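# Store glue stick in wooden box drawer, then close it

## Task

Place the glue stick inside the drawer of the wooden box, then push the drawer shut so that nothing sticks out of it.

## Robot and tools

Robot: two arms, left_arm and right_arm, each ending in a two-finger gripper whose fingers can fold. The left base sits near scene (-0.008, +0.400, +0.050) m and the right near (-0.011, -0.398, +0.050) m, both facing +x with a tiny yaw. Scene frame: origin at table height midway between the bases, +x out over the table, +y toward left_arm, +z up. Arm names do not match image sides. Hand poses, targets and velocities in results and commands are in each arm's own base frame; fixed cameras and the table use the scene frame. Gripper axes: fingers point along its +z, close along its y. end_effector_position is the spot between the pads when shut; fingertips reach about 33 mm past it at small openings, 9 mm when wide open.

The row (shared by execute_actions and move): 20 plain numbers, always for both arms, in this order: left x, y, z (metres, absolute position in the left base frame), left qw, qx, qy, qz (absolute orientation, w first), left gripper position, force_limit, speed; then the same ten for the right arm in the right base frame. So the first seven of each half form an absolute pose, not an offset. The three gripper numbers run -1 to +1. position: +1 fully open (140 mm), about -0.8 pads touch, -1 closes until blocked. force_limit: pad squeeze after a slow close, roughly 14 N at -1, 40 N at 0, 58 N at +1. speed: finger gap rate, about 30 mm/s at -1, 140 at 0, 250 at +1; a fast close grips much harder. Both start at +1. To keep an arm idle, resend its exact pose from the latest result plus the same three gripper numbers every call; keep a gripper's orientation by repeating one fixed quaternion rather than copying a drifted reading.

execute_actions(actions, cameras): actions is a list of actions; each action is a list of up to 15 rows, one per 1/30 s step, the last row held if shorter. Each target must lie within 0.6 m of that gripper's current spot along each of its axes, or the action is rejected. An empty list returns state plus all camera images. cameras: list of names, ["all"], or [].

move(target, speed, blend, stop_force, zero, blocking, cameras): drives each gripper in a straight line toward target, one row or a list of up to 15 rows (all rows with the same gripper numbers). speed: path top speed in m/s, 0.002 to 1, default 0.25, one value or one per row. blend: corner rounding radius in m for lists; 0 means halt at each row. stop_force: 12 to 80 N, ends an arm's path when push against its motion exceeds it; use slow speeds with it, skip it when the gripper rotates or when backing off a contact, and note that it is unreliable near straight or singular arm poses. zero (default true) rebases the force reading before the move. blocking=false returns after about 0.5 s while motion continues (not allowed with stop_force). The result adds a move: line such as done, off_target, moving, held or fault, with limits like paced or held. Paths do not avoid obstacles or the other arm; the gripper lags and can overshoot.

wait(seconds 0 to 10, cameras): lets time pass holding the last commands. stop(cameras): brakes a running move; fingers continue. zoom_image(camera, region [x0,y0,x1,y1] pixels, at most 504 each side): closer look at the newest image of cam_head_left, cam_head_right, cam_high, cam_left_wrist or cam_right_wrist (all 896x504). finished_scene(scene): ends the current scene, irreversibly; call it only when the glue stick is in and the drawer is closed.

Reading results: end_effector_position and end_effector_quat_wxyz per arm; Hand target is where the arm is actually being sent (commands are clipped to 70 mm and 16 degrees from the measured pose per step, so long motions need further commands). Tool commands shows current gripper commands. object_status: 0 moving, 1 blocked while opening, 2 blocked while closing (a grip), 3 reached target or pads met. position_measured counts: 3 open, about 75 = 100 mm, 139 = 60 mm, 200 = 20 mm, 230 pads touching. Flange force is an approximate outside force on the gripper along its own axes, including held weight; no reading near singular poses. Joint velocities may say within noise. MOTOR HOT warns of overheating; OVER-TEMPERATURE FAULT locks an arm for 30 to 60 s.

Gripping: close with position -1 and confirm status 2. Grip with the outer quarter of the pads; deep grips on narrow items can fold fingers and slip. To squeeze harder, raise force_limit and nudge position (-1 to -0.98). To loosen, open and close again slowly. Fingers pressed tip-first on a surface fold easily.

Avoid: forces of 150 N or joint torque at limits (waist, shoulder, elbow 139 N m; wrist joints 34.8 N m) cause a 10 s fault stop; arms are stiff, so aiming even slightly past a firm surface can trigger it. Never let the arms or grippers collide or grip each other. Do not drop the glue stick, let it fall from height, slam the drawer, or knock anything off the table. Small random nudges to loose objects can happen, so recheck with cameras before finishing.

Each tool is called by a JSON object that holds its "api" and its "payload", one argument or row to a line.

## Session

{"api": "execute_actions", "payload": {
  "actions": []
}}

{"api": "zoom_image", "payload": {
  "camera": "cam_head_right",
  "region": [320, 180, 540, 340]
}}

{"api": "zoom_image", "payload": {
  "camera": "cam_high",
  "region": [300, 180, 550, 360]
}}

Scene clock: 0.00 s.
left_arm: end_effector_position=(+0.4151, -0.2951, +0.2356) position_measured=3 object_status=3 end_effector_quat_wxyz=(+0.571, +0.326, -0.671, +0.341) | right_arm: end_effector_position=(+0.3180, -0.1147, +0.3175) position_measured=3 object_status=3 end_effector_quat_wxyz=(-0.367, -0.375, +0.672, -0.522)
Joint positions: left_arm=[0.128 0.611 -0.213 0.939 -1.934 -1.072] | right_arm=[0.809 0.069 -0.634 0.751 -2.064 -1.462]
Joint velocities: within noise
Flange force (N): no reading
Hand target: left_arm +0.4151, -0.2951, +0.2356; +0.571, +0.326, -0.671, +0.341 | right_arm +0.3180, -0.1147, +0.3175; -0.367, -0.375, +0.672, -0.522
Tool commands: left_gripper/position=+1.0 left_gripper/force_limit=+1.0 left_gripper/speed=+1.0 right_gripper/position=+1.0 right_gripper/force_limit=+1.0 right_gripper/speed=+1.0

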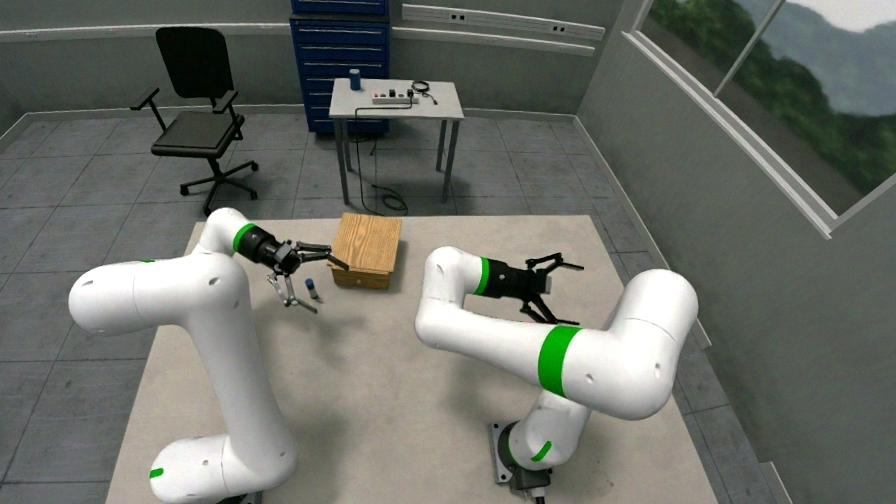

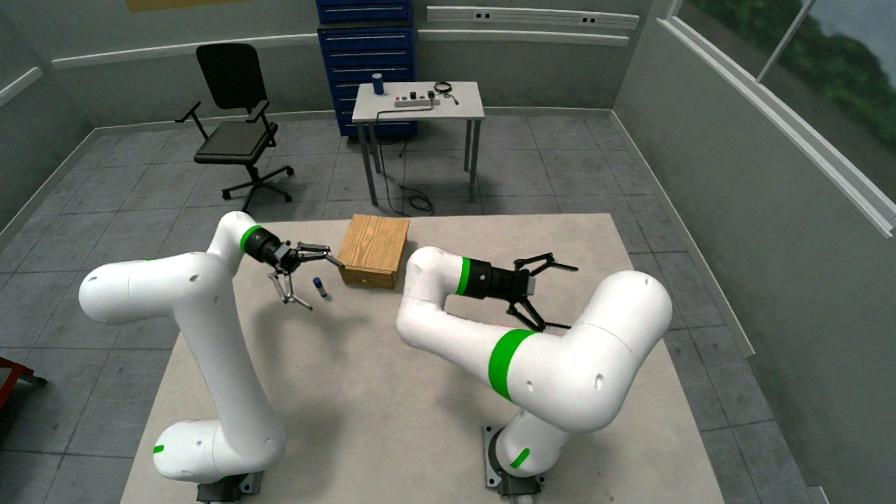

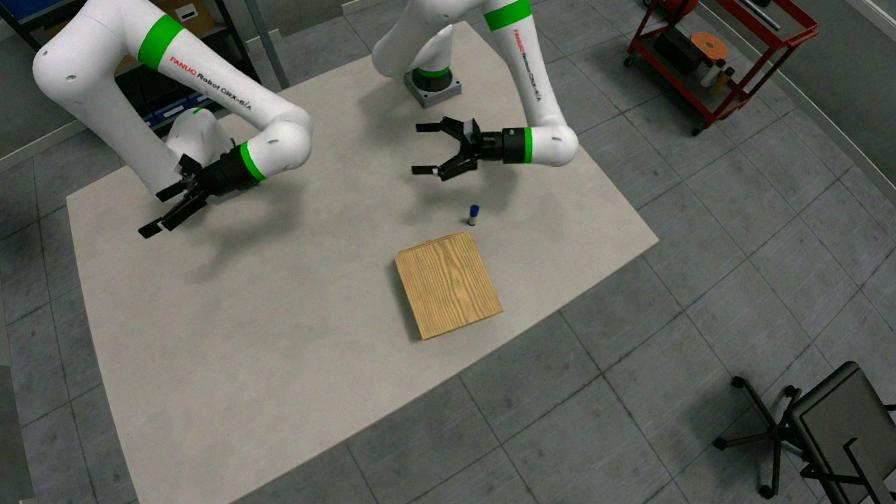

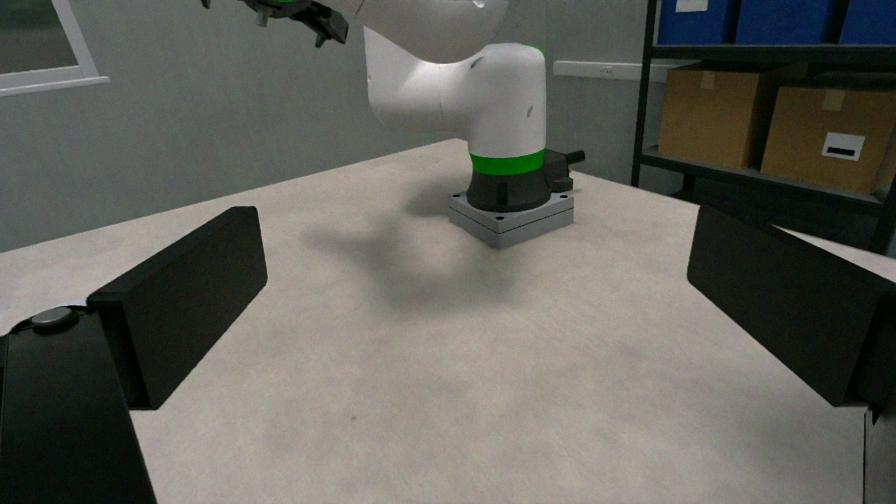

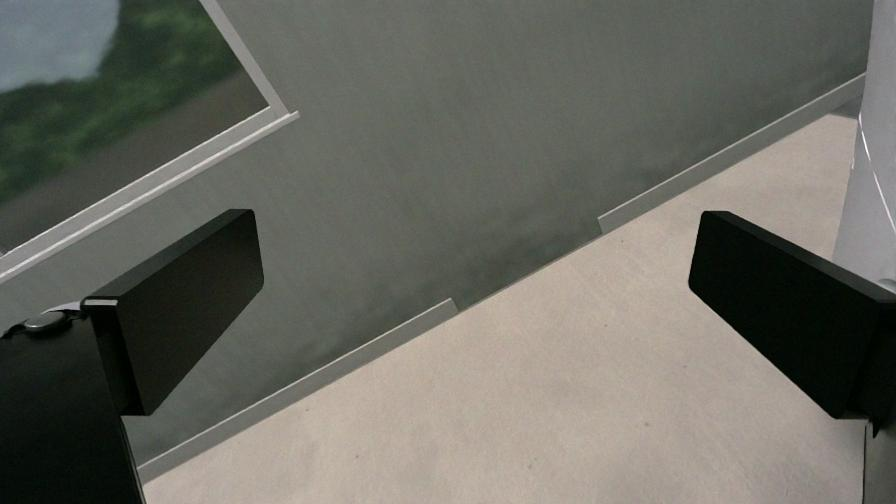

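Scaled by 2.291 from the camera's 896x504 image, which has a finer 1280x720 frame.

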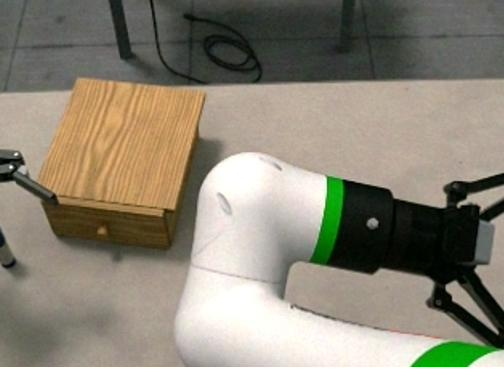

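Scaled by 2.016 from the camera's 896x504 image, which has a finer 1280x720 frame.

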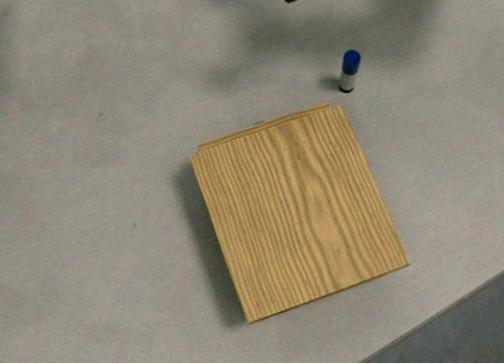

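{"api": "move", "payload": {
  "target": [
    [0.36,-0.20,0.32,0,1,0,0,1,1,1,0.318,-0.1147,0.3175,-0.367,-0.375,0.672,-0.522,1,1,1],
    [0.40,-0.206,0.13,0,0.906,0,0.423,1,1,1,0.318,-0.1147,0.3175,-0.367,-0.375,0.672,-0.522,1,1,1]
  ],
  "cameras": ["all"],
  "speed": 0.3
}}

{"api": "zoom_image", "payload": {
  "camera": "cam_high",
  "region": [380, 190, 520, 290]
}}

Scene clock: 8.57 s.
left_arm: end_effector_position=(+0.4000, -0.2060, +0.1300) position_measured=3 object_status=3 end_effector_quat_wxyz=(+0.000, +0.906, +0.000, +0.423) | right_arm: end_effector_position=(+0.3180, -0.1147, +0.3175) position_measured=3 object_status=3 end_effector_quat_wxyz=(-0.367, -0.375, +0.672, -0.522)
Joint positions: left_arm=[-0.625 -0.422 -0.686 -0.776 -0.696 2.65] | right_arm=[0.809 0.069 -0.634 0.751 -2.064 -1.462]
Flange force (N): left_arm=no reading | right_arm=[3.2 -3.8 3.9]
Hand target: left_arm +0.4000, -0.2060, +0.1300; +0.000, +0.906, +0.000, +0.423 | right_arm +0.3180, -0.1147, +0.3175; -0.367, -0.375, +0.672, -0.522
Off the commanded pose: left_arm 0.000 m, 0 deg | right_arm 0.000 m, 0 deg.
move: done

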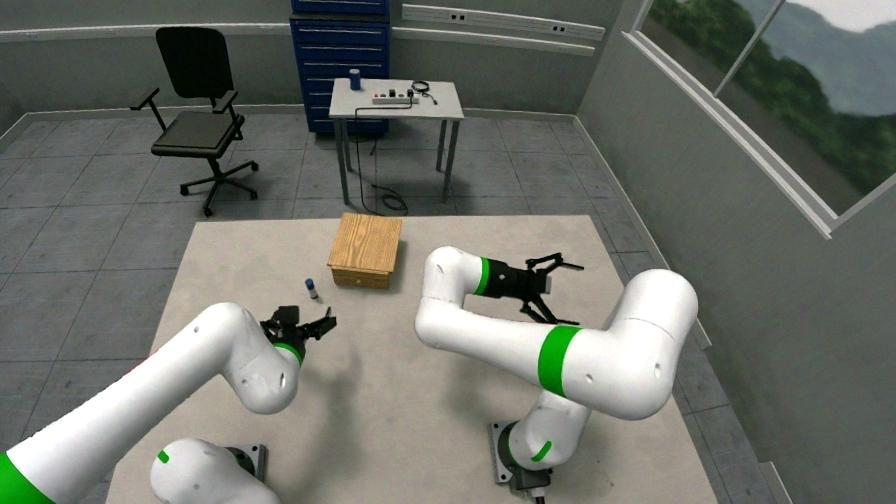

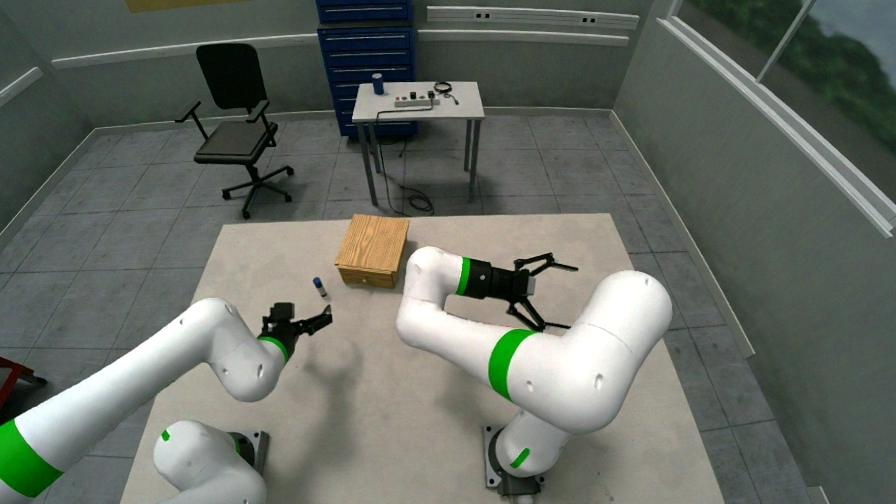

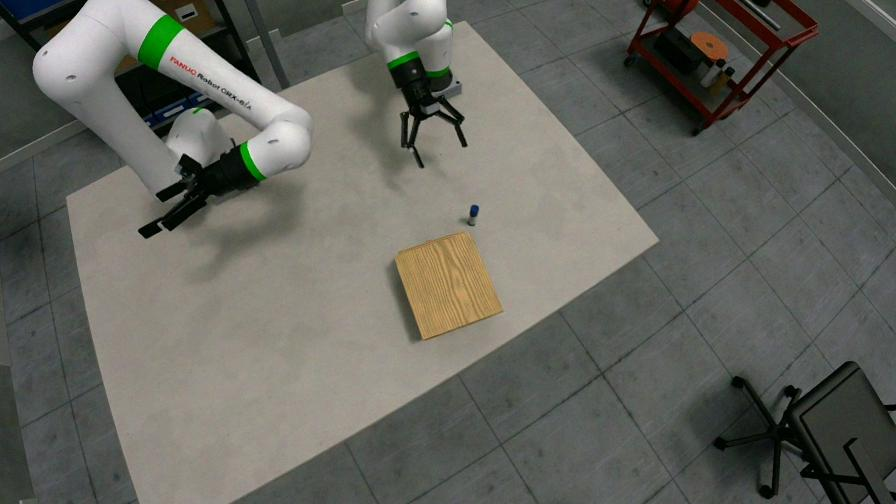

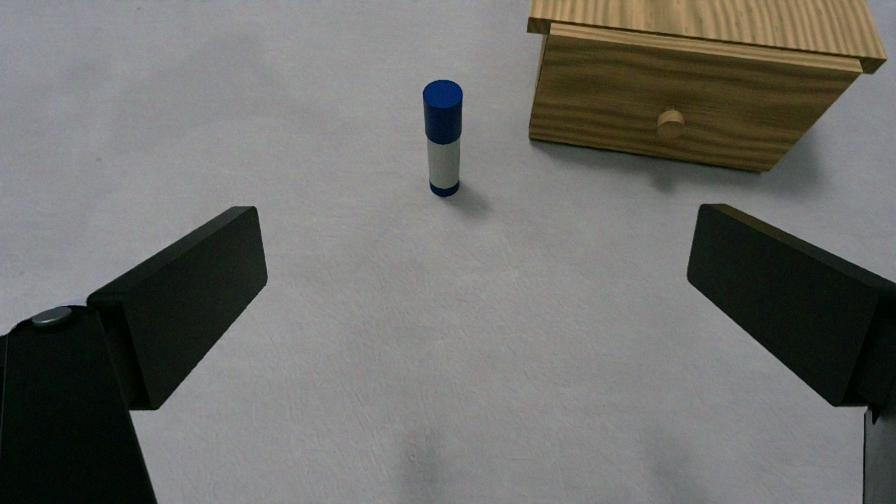

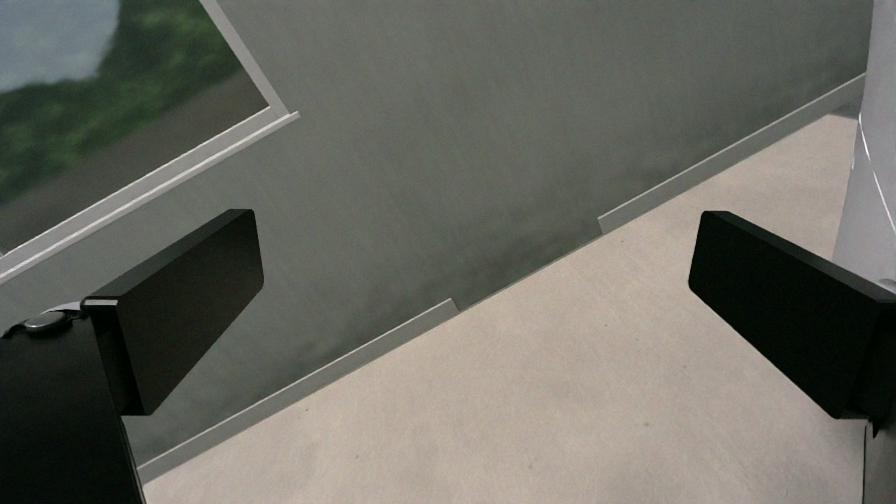

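Scaled by 3.600 from the camera's 896x504 image, which has a finer 1280x720 frame.

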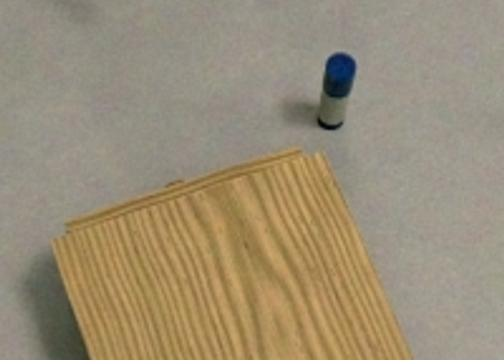

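{"api": "move", "payload": {
  "target": [0.528,-0.193,0.018,0,0.866,0,0.5,0.0,-1,0,0.318,-0.1147,0.3175,-0.367,-0.375,0.672,-0.522,0.3,-0.5,0],
  "cameras": ["cam_left_wrist","cam_head_left"],
  "speed": 0.2
}}

Scene clock: 10.87 s.
left_arm: end_effector_position=(+0.5280, -0.1930, +0.0180) position_measured=129 object_status=3 end_effector_quat_wxyz=(+0.000, +0.866, +0.000, +0.500) | right_arm: end_effector_position=(+0.3180, -0.1147, +0.3175) position_measured=91 object_status=3 end_effector_quat_wxyz=(-0.367, -0.375, +0.672, -0.522)
Joint positions: left_arm=[-0.775 0.179 -0.591 -1.69 -0.656 3.747] | right_arm=[0.809 0.069 -0.634 0.751 -2.064 -1.462]
Flange force (N): left_arm=[4.4 -4.8 -7.2] | right_arm=[3.0 -4.2 3.8]
Hand target: left_arm +0.5280, -0.1930, +0.0180; +0.000, +0.866, +0.000, +0.500 | right_arm +0.3180, -0.1147, +0.3175; -0.367, -0.375, +0.672, -0.522
Off the commanded pose: left_arm 0.000 m, 0 deg | right_arm 0.000 m, 0 deg.
move: done
Images, in order (width x height): cam_head_left 896x504, cam_left_wrist 896x504.

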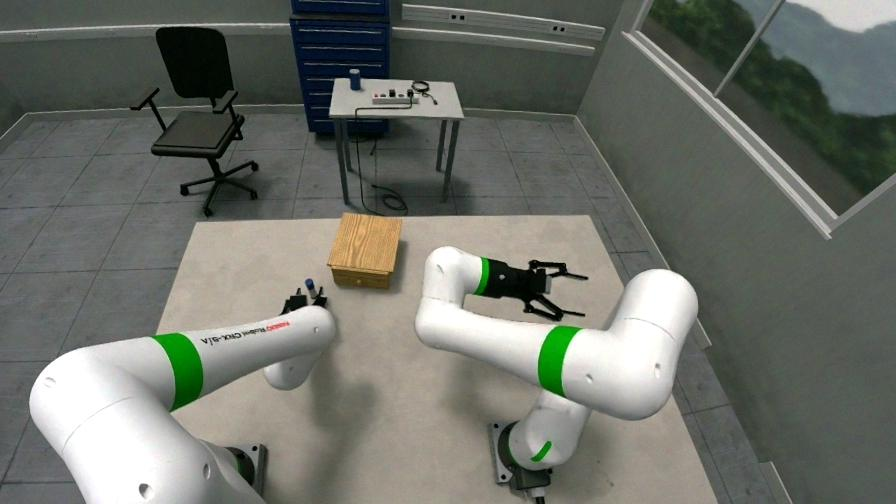

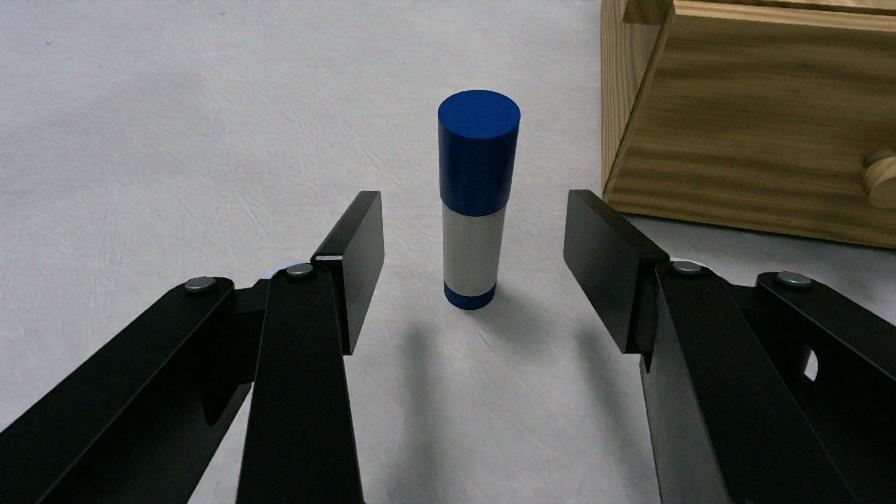

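{"api": "move", "payload": {
  "target": [
    [0.551,-0.191,0.016,0,0.866,0,0.5,0.0,-1,0,0.318,-0.1147,0.3175,-0.367,-0.375,0.672,-0.522,0.3,-0.5,0],
    [0.551,-0.191,0.016,0,0.866,0,0.5,-1,-0.5,-1,0.318,-0.1147,0.3175,-0.367,-0.375,0.672,-0.522,0.3,-0.5,0]
  ],
  "cameras": ["cam_left_wrist"],
  "speed": 0.1
}}

Scene clock: 13.43 s.
left_arm: end_effector_position=(+0.5510, -0.1910, +0.0160) position_measured=193 object_status=0 end_effector_quat_wxyz=(+0.000, +0.866, +0.000, +0.500) | right_arm: end_effector_position=(+0.3180, -0.1147, +0.3175) position_measured=91 object_status=3 end_effector_quat_wxyz=(-0.367, -0.375, +0.672, -0.522)
Joint positions: left_arm=[-0.731 0.216 -0.552 -1.722 -0.625 3.749] | right_arm=[0.809 0.069 -0.634 0.751 -2.064 -1.462]
Flange force (N): left_arm=[3.3 -3.8 -6.3] | right_arm=[3.7 -3.9 4.2]
Hand target: left_arm +0.5510, -0.1910, +0.0160; +0.000, +0.866, +0.000, +0.500 | right_arm +0.3180, -0.1147, +0.3175; -0.367, -0.375, +0.672, -0.522
Off the commanded pose: left_arm 0.000 m, 0 deg | right_arm 0.000 m, 0 deg.
move: done
Images, in order (width x height): cam_left_wrist 896x504.

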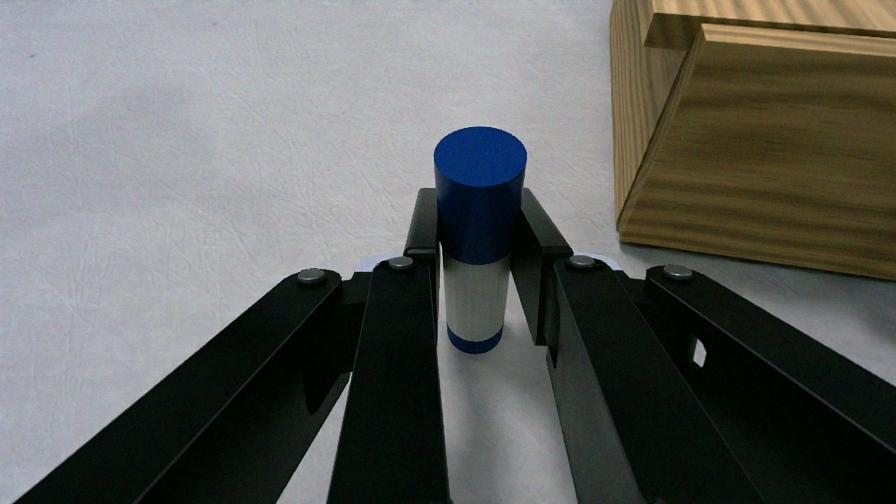

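{"api": "move", "payload": {
  "target": [
    [0.52,-0.16,0.13,0,0.866,0,0.5,-1,-0.5,-1,0.318,-0.1147,0.3175,-0.367,-0.375,0.672,-0.522,0.3,-0.5,0],
    [0.43,-0.08,0.27,0,0.866,0,0.5,-1,-0.5,-1,0.36,0.20,0.30,0,1,0,0,0.3,-0.5,0],
    [0.50,-0.06,0.28,0.1667,0.7388,0.6221,-0.1980,-1,-0.5,-1,0.395,0.512,0.06,0.0293,0.8421,-0.0460,0.5365,0.3,-0.5,0]
  ],
  "cameras": ["all"],
  "speed": 0.35,
  "blend": [0.02,0.03,0]
}}

{"api": "zoom_image", "payload": {
  "camera": "cam_right_wrist",
  "region": [220, 0, 700, 270]
}}

Scene clock: 23.00 s.
left_arm: end_effector_position=(+0.5000, -0.0600, +0.2800) position_measured=193 object_status=2 end_effector_quat_wxyz=(+0.167, +0.739, +0.622, -0.198) | right_arm: end_effector_position=(+0.3913, +0.4893, +0.0772) position_measured=91 object_status=3 end_effector_quat_wxyz=(+0.026, +0.865, -0.041, +0.499)
Joint positions: left_arm=[0.434 0.237 0.124 0.432 -1.756 2.552] | right_arm=[1.488 0.477 -0.519 1.254 -1.147 -0.927]
Flange force (N): left_arm=[-1.0 -7.0 4.0] | right_arm=[6.0 4.4 1.3]
Hand target: left_arm +0.5000, -0.0600, +0.2800; +0.167, +0.739, +0.622, -0.198 | right_arm +0.3913, +0.4893, +0.0772; +0.026, +0.865, -0.041, +0.499
Off the commanded pose: left_arm 0.000 m, 0 deg | right_arm 0.029 m, 5 deg.
move: held (right_arm; a check stopped the path); limits=held
pose unreachable (right arm): on one or more control steps of this call, first in action 0 (counted from 0), this arm could not follow its commanded pose, so it was not sent that pose on those steps. It may still have moved: this result reports where it is.
cause: moving toward the commanded pose would bring a part of the arm too close to another arm (a part of this arm just beyond joint 5 (wrist pitch) and a part of the left arm just beyond its joint 2 (shoulder), 24 mm apart when this arm was first held).

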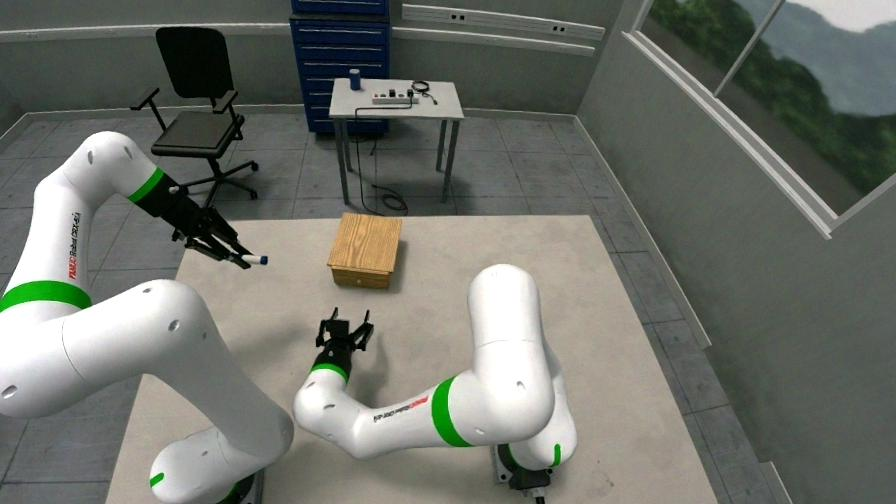

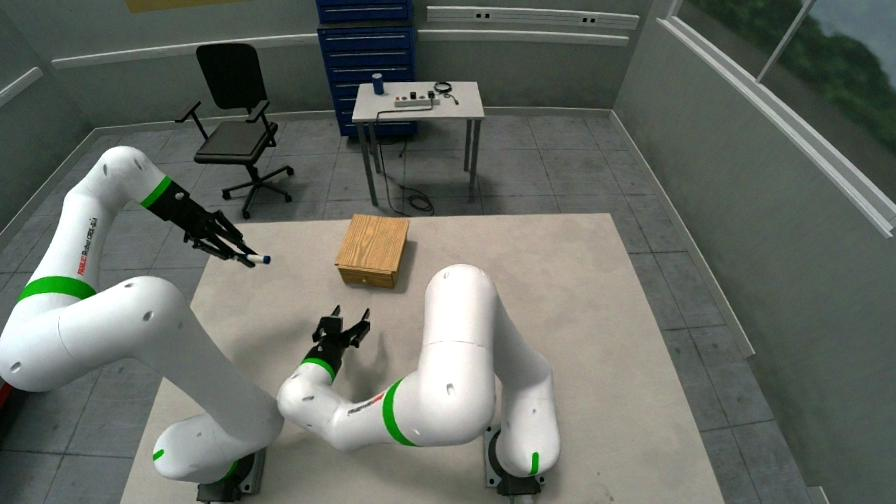

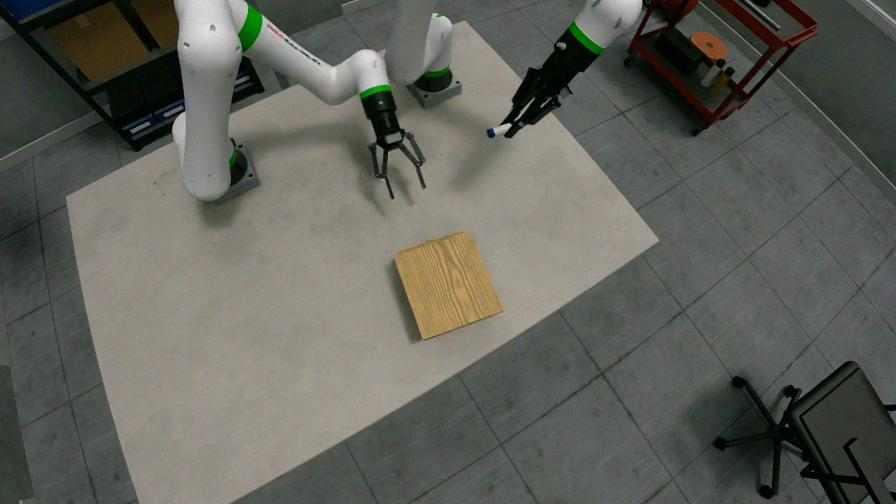

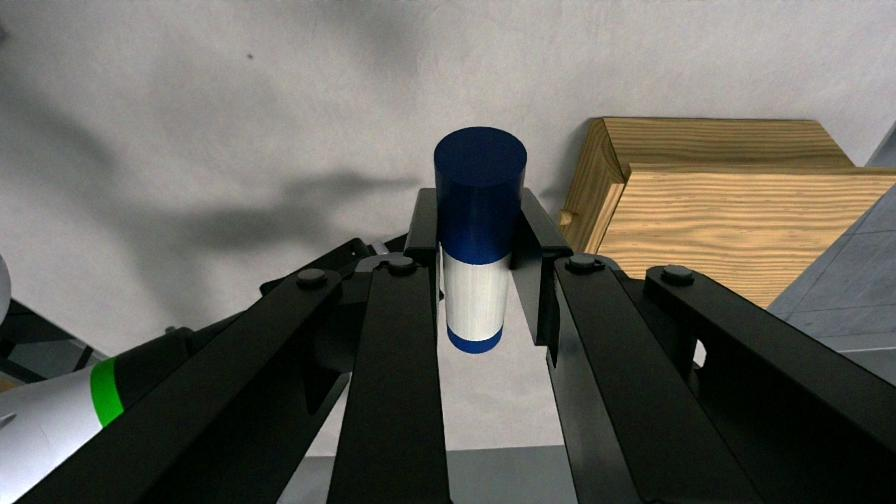

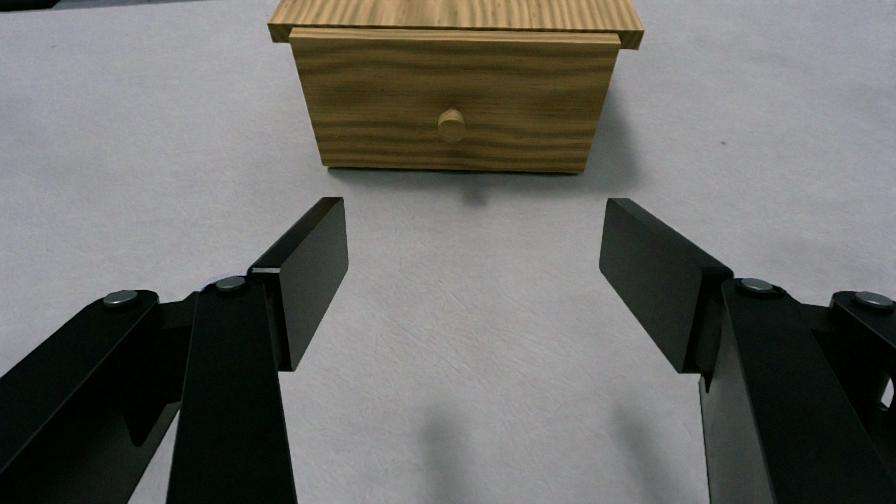

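Scaled by 1.050 from the camera's 896x504 image, which has a finer 1280x720 frame.

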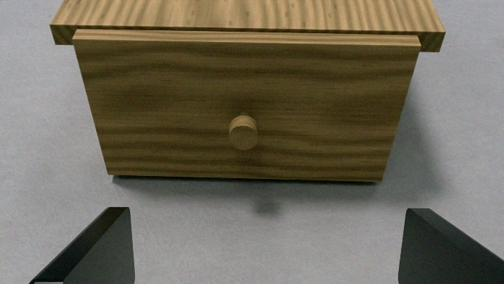

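{"api": "move", "payload": {
  "target": [0.50,-0.06,0.28,0.1667,0.7388,0.6221,-0.1980,-1,-0.5,-1,0.505,0.487,0.01,0.0451,0.7912,-0.0588,0.6071,0.3,-0.5,0],
  "cameras": ["cam_right_wrist","cam_head_right"],
  "speed": 0.2
}}

{"api": "zoom_image", "payload": {
  "camera": "cam_right_wrist",
  "region": [220, 0, 700, 270]
}}

Scene clock: 24.50 s.
left_arm: end_effector_position=(+0.5000, -0.0600, +0.2800) position_measured=193 object_status=2 end_effector_quat_wxyz=(+0.167, +0.739, +0.622, -0.198) | right_arm: end_effector_position=(+0.5050, +0.4870, +0.0100) position_measured=91 object_status=3 end_effector_quat_wxyz=(+0.045, +0.791, -0.059, +0.607)
Joint positions: left_arm=[0.434 0.237 0.124 0.432 -1.756 2.552] | right_arm=[1.259 0.816 -0.42 1.638 -1.27 -1.225]
Flange force (N): left_arm=[-0.9 -7.9 4.4] | right_arm=[7.7 5.3 1.4]
Hand target: left_arm +0.5000, -0.0600, +0.2800; +0.167, +0.739, +0.622, -0.198 | right_arm +0.5050, +0.4870, +0.0100; +0.045, +0.791, -0.059, +0.607
Off the commanded pose: left_arm 0.000 m, 0 deg | right_arm 0.000 m, 0 deg.
move: done
Images, in order (width x height): cam_head_right 896x504, cam_right_wrist 896x504.

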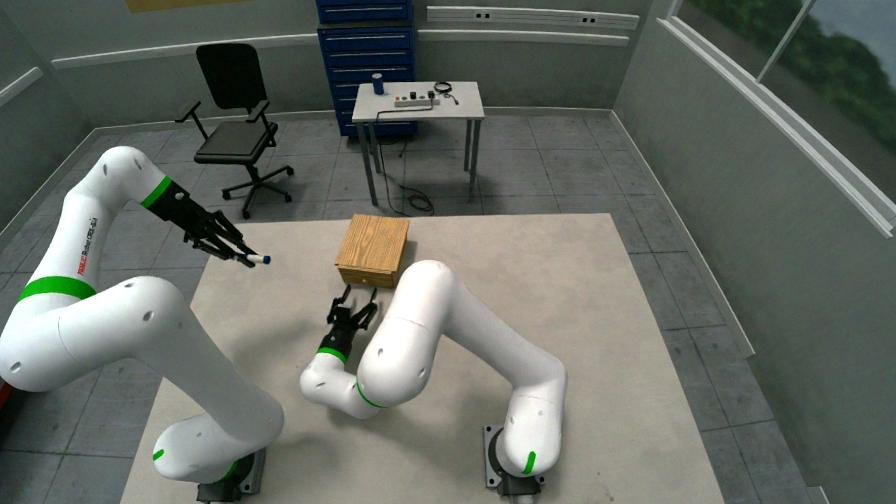

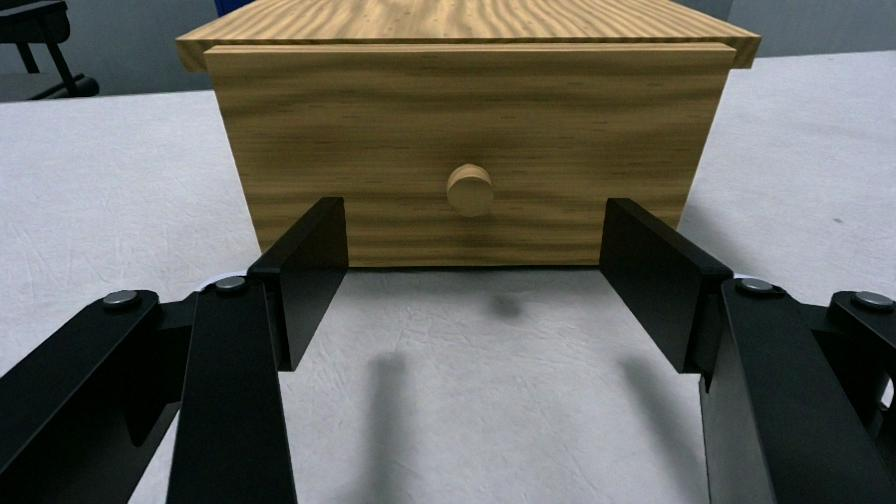

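Scaled by 1.050 from the camera's 896x504 image, which has a finer 1280x720 frame.

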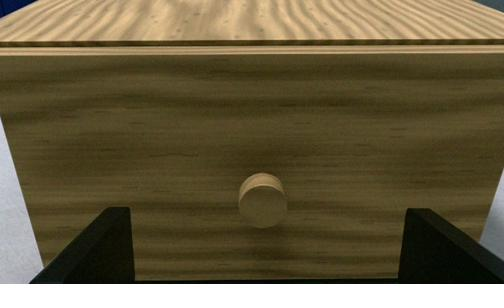

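{"api": "move", "payload": {
  "target": [
    [0.50,-0.06,0.28,0.1667,0.7388,0.6221,-0.1980,-1,-0.5,-1,0.536,0.484,0.003,0.0451,0.7912,-0.0588,0.6071,0.3,-0.5,0],
    [0.50,-0.06,0.28,0.1667,0.7388,0.6221,-0.1980,-1,-0.5,-1,0.536,0.484,0.003,0.0451,0.7912,-0.0588,0.6071,-1,-0.5,-1]
  ],
  "cameras": ["cam_right_wrist"],
  "speed": 0.1
}}

Scene clock: 28.03 s.
left_arm: end_effector_position=(+0.5000, -0.0600, +0.2800) position_measured=193 object_status=2 end_effector_quat_wxyz=(+0.167, +0.739, +0.622, -0.198) | right_arm: end_effector_position=(+0.5360, +0.4840, +0.0030) position_measured=204 object_status=0 end_effector_quat_wxyz=(+0.045, +0.791, -0.059, +0.607)
Joint positions: left_arm=[0.434 0.237 0.124 0.432 -1.756 2.552] | right_arm=[1.191 0.841 -0.393 1.702 -1.248 -1.225]
Flange force (N): left_arm=[-1.2 -7.7 4.4] | right_arm=[7.3 5.1 0.6]
Hand target: left_arm +0.5000, -0.0600, +0.2800; +0.167, +0.739, +0.622, -0.198 | right_arm +0.5360, +0.4840, +0.0030; +0.045, +0.791, -0.059, +0.607
Off the commanded pose: left_arm 0.000 m, 0 deg | right_arm 0.000 m, 0 deg.
move: done
Images, in order (width x height): cam_right_wrist 896x504.

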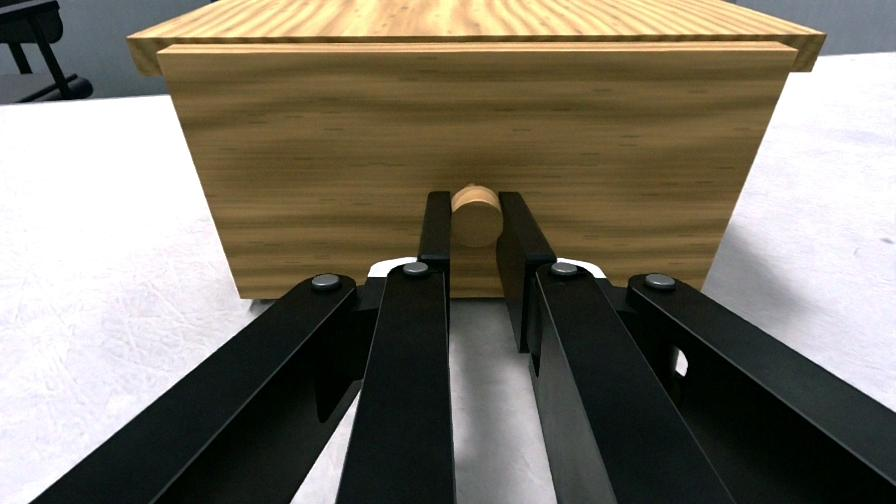

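{"api": "move", "payload": {
  "target": [0.528,-0.27,0.25,0.1667,0.7388,0.6221,-0.1980,-1,-0.5,-1,0.536,0.484,0.003,0.0451,0.7912,-0.0588,0.6071,-1,-0.5,-1],
  "cameras": ["cam_head_right","cam_left_wrist"],
  "speed": 0.25
}}

Scene clock: 29.87 s.
left_arm: end_effector_position=(+0.5280, -0.2700, +0.2501) position_measured=193 object_status=2 end_effector_quat_wxyz=(+0.167, +0.739, +0.622, -0.198) | right_arm: end_effector_position=(+0.5360, +0.4840, +0.0030) position_measured=204 object_status=2 end_effector_quat_wxyz=(+0.045, +0.791, -0.059, +0.607)
Joint positions: left_arm=[0.034 0.298 0.109 0.513 -1.508 2.871] | right_arm=[1.191 0.841 -0.393 1.702 -1.248 -1.225]
Flange force (N): left_arm=[0.7 -7.7 2.5] | right_arm=[7.0 5.4 0.5]
Hand target: left_arm +0.5280, -0.2700, +0.2500; +0.167, +0.739, +0.622, -0.198 | right_arm +0.5360, +0.4840, +0.0030; +0.045, +0.791, -0.059, +0.607
Off the commanded pose: left_arm 0.000 m, 0 deg | right_arm 0.000 m, 0 deg.
move: done
Images, in order (width x height): cam_head_right 896x504, cam_left_wrist 896x504.

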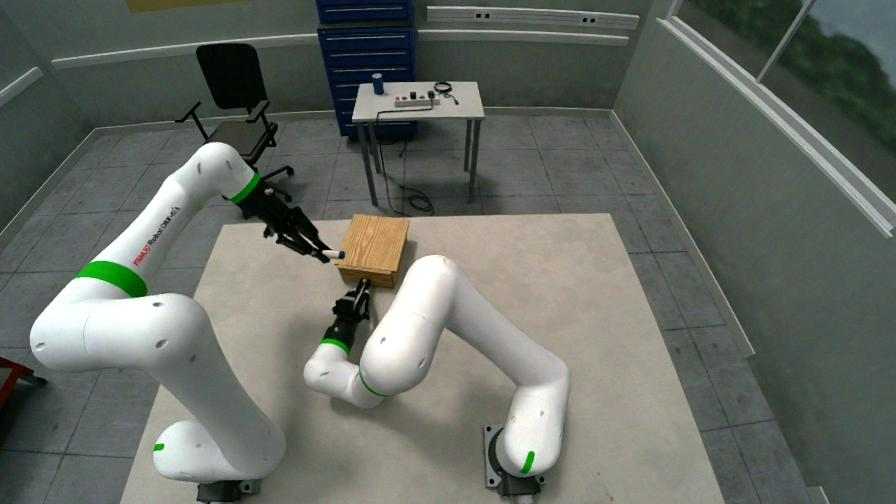

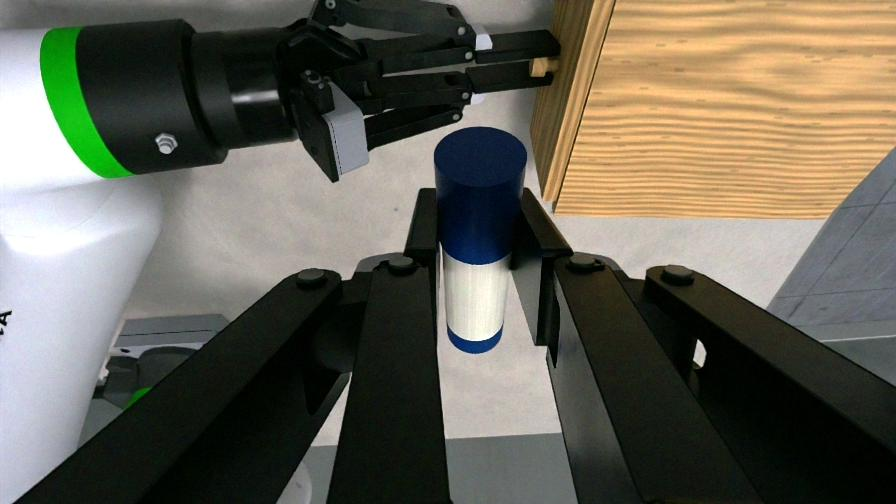

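{"api": "move", "payload": {
  "target": [0.528,-0.27,0.25,0.1667,0.7388,0.6221,-0.1980,-1,-0.5,-1,0.4074,0.5028,0.003,0.0451,0.7912,-0.0588,0.6071,-1,-0.5,-1],
  "cameras": ["cam_head_right","cam_left_wrist","cam_right_wrist"],
  "speed": 0.06,
  "stop_force": 30
}}

{"api": "zoom_image", "payload": {
  "camera": "cam_head_right",
  "region": [300, 190, 520, 330]
}}

Scene clock: 32.90 s.
left_arm: end_effector_position=(+0.5280, -0.2700, +0.2500) position_measured=193 object_status=2 end_effector_quat_wxyz=(+0.167, +0.739, +0.622, -0.198) | right_arm: end_effector_position=(+0.4074, +0.5028, +0.0030) position_measured=204 object_status=2 end_effector_quat_wxyz=(+0.045, +0.791, -0.059, +0.607)
Joint positions: left_arm=[0.034 0.298 0.109 0.513 -1.508 2.871] | right_arm=[1.483 0.824 -0.429 1.43 -1.341 -1.245]
Flange force (N): left_arm=[1.3 -8.0 2.5] | right_arm=[6.0 3.5 3.8]
Hand target: left_arm +0.5280, -0.2700, +0.2500; +0.167, +0.739, +0.622, -0.198 | right_arm +0.4074, +0.5028, +0.0030; +0.045, +0.791, -0.059, +0.607
Off the commanded pose: left_arm 0.000 m, 0 deg | right_arm 0.000 m, 0 deg.
move: done
Images, in order (width x height): cam_head_right 896x504, cam_left_wrist 896x504, cam_right_wrist 896x504.

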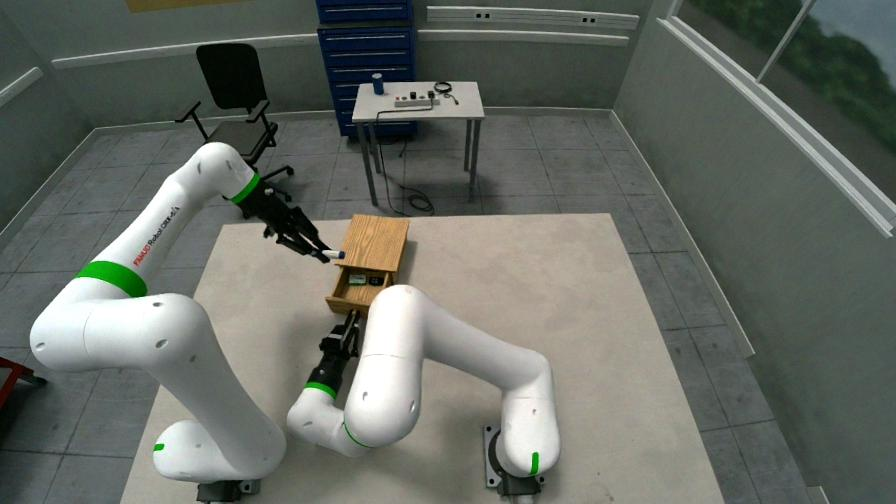

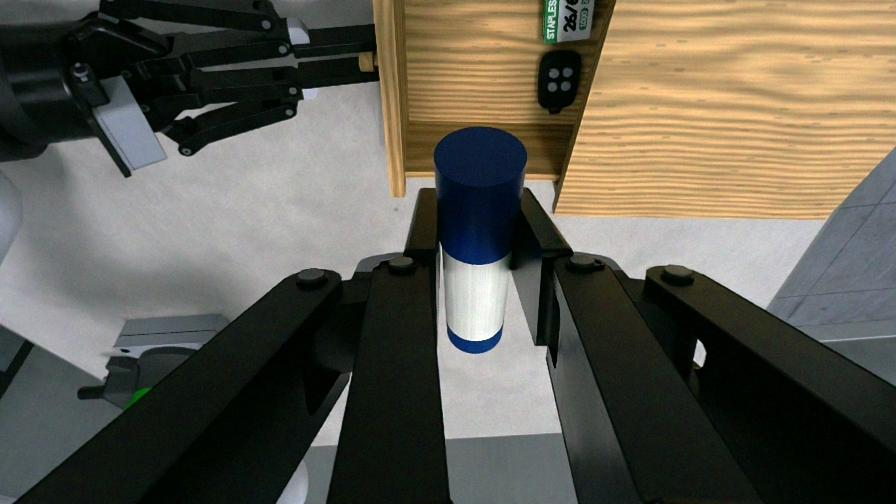

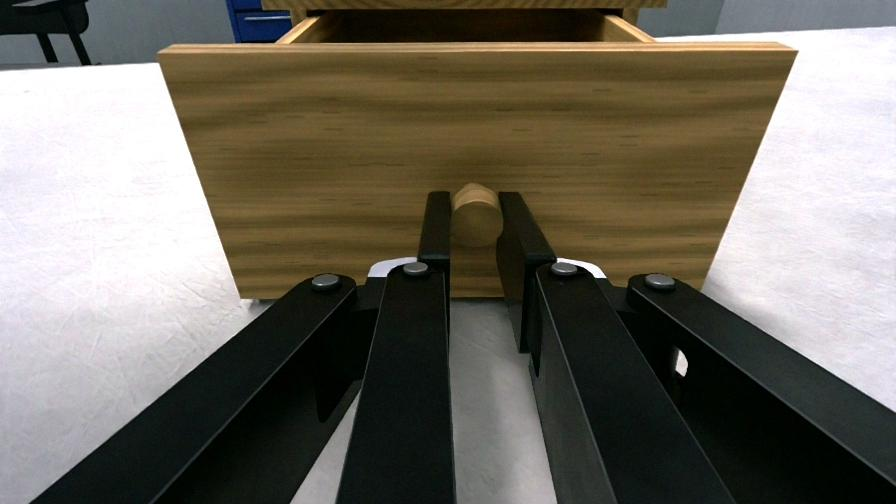

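Scaled by 2.291 from the camera's 896x504 image, which has a finer 1280x720 frame.

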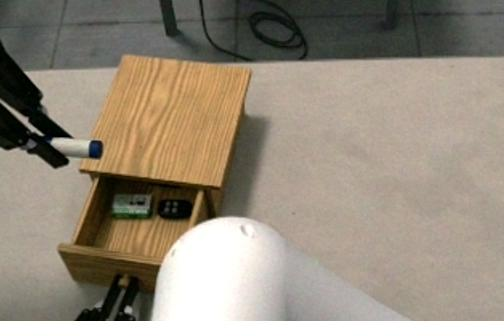

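{"api": "move", "payload": {
  "target": [0.528,-0.330,0.14,0.1667,0.7388,0.6221,-0.1980,-1,-0.5,-1,0.4074,0.5028,0.003,0.0451,0.7912,-0.0588,0.6071,-1,-0.5,-1],
  "cameras": ["cam_head_right","cam_left_wrist","cam_high"],
  "speed": 0.2
}}

{"api": "zoom_image", "payload": {
  "camera": "cam_high",
  "region": [370, 170, 520, 350]
}}

{"api": "zoom_image", "payload": {
  "camera": "cam_head_right",
  "region": [300, 190, 520, 330]
}}

Scene clock: 34.67 s.
left_arm: end_effector_position=(+0.5280, -0.3300, +0.1400) position_measured=193 object_status=2 end_effector_quat_wxyz=(+0.167, +0.739, +0.622, -0.198) | right_arm: end_effector_position=(+0.4074, +0.5028, +0.0030) position_measured=204 object_status=2 end_effector_quat_wxyz=(+0.045, +0.791, -0.059, +0.607)
Joint positions: left_arm=[-0.078 0.373 -0.059 0.553 -1.245 2.838] | right_arm=[1.483 0.824 -0.429 1.43 -1.341 -1.245]
Flange force (N): left_arm=[1.2 -7.1 0.9] | right_arm=[6.1 4.1 4.1]
Hand target: left_arm +0.5280, -0.3300, +0.1400; +0.167, +0.739, +0.622, -0.198 | right_arm +0.4074, +0.5028, +0.0030; +0.045, +0.791, -0.059, +0.607
Off the commanded pose: left_arm 0.000 m, 0 deg | right_arm 0.000 m, 0 deg.
move: done
Images, in order (width x height): cam_head_right 896x504, cam_high 896x504, cam_left_wrist 896x504.

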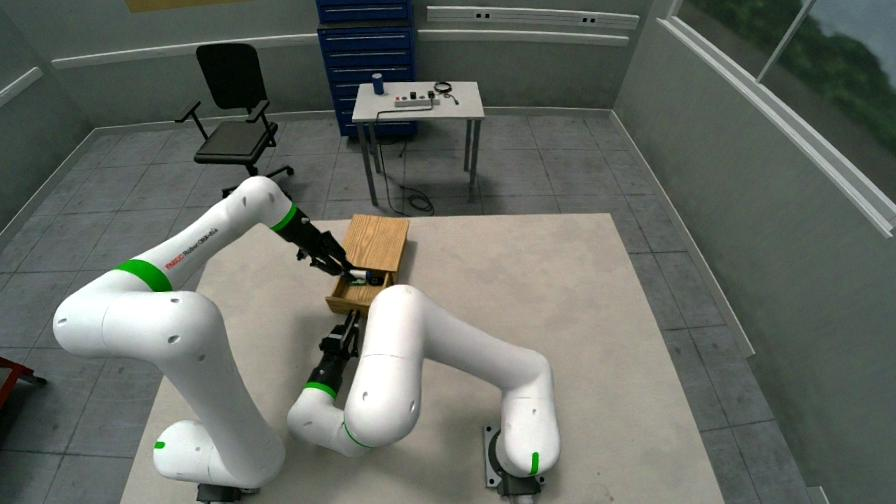

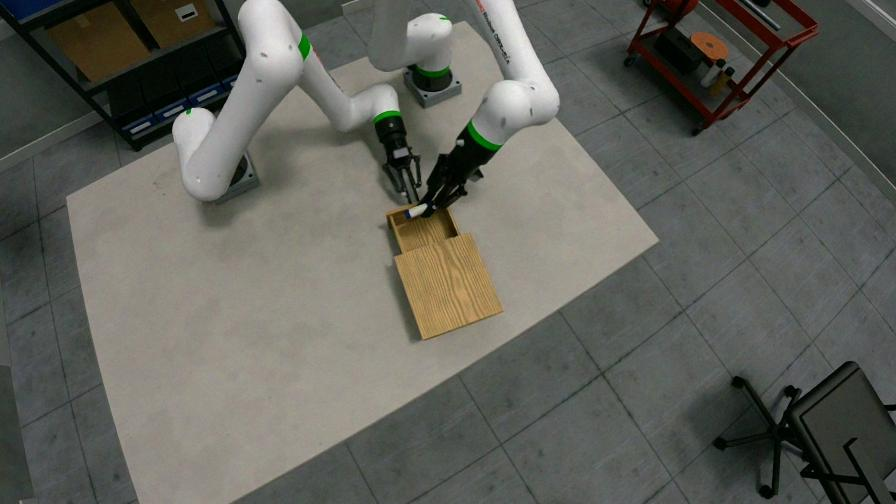

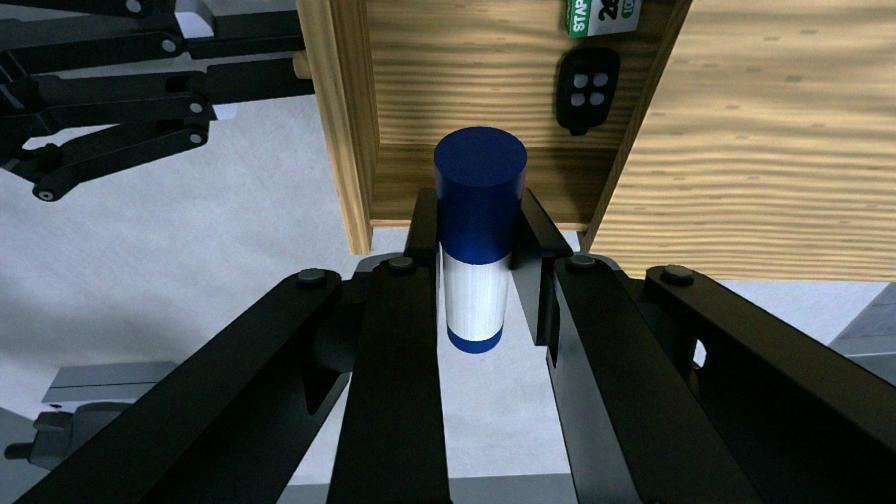

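Scaled by 2.800 from the camera's 896x504 image, which has a finer 1280x720 frame.

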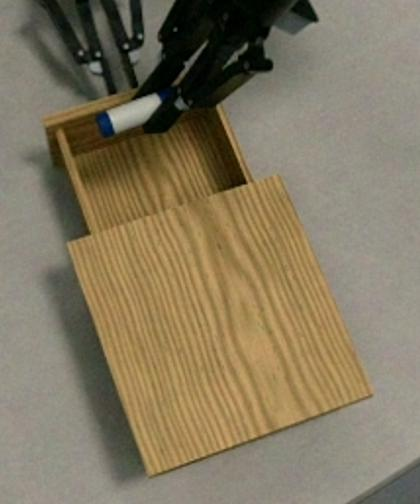

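Scaled by 2.291 from the camera's 896x504 image, which has a finer 1280x720 frame.

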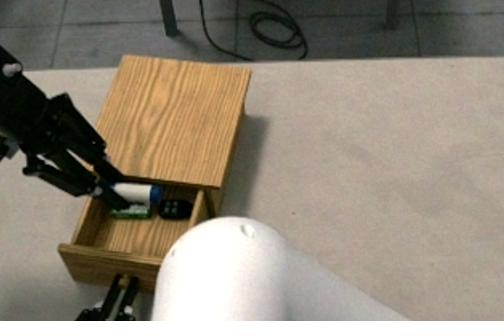

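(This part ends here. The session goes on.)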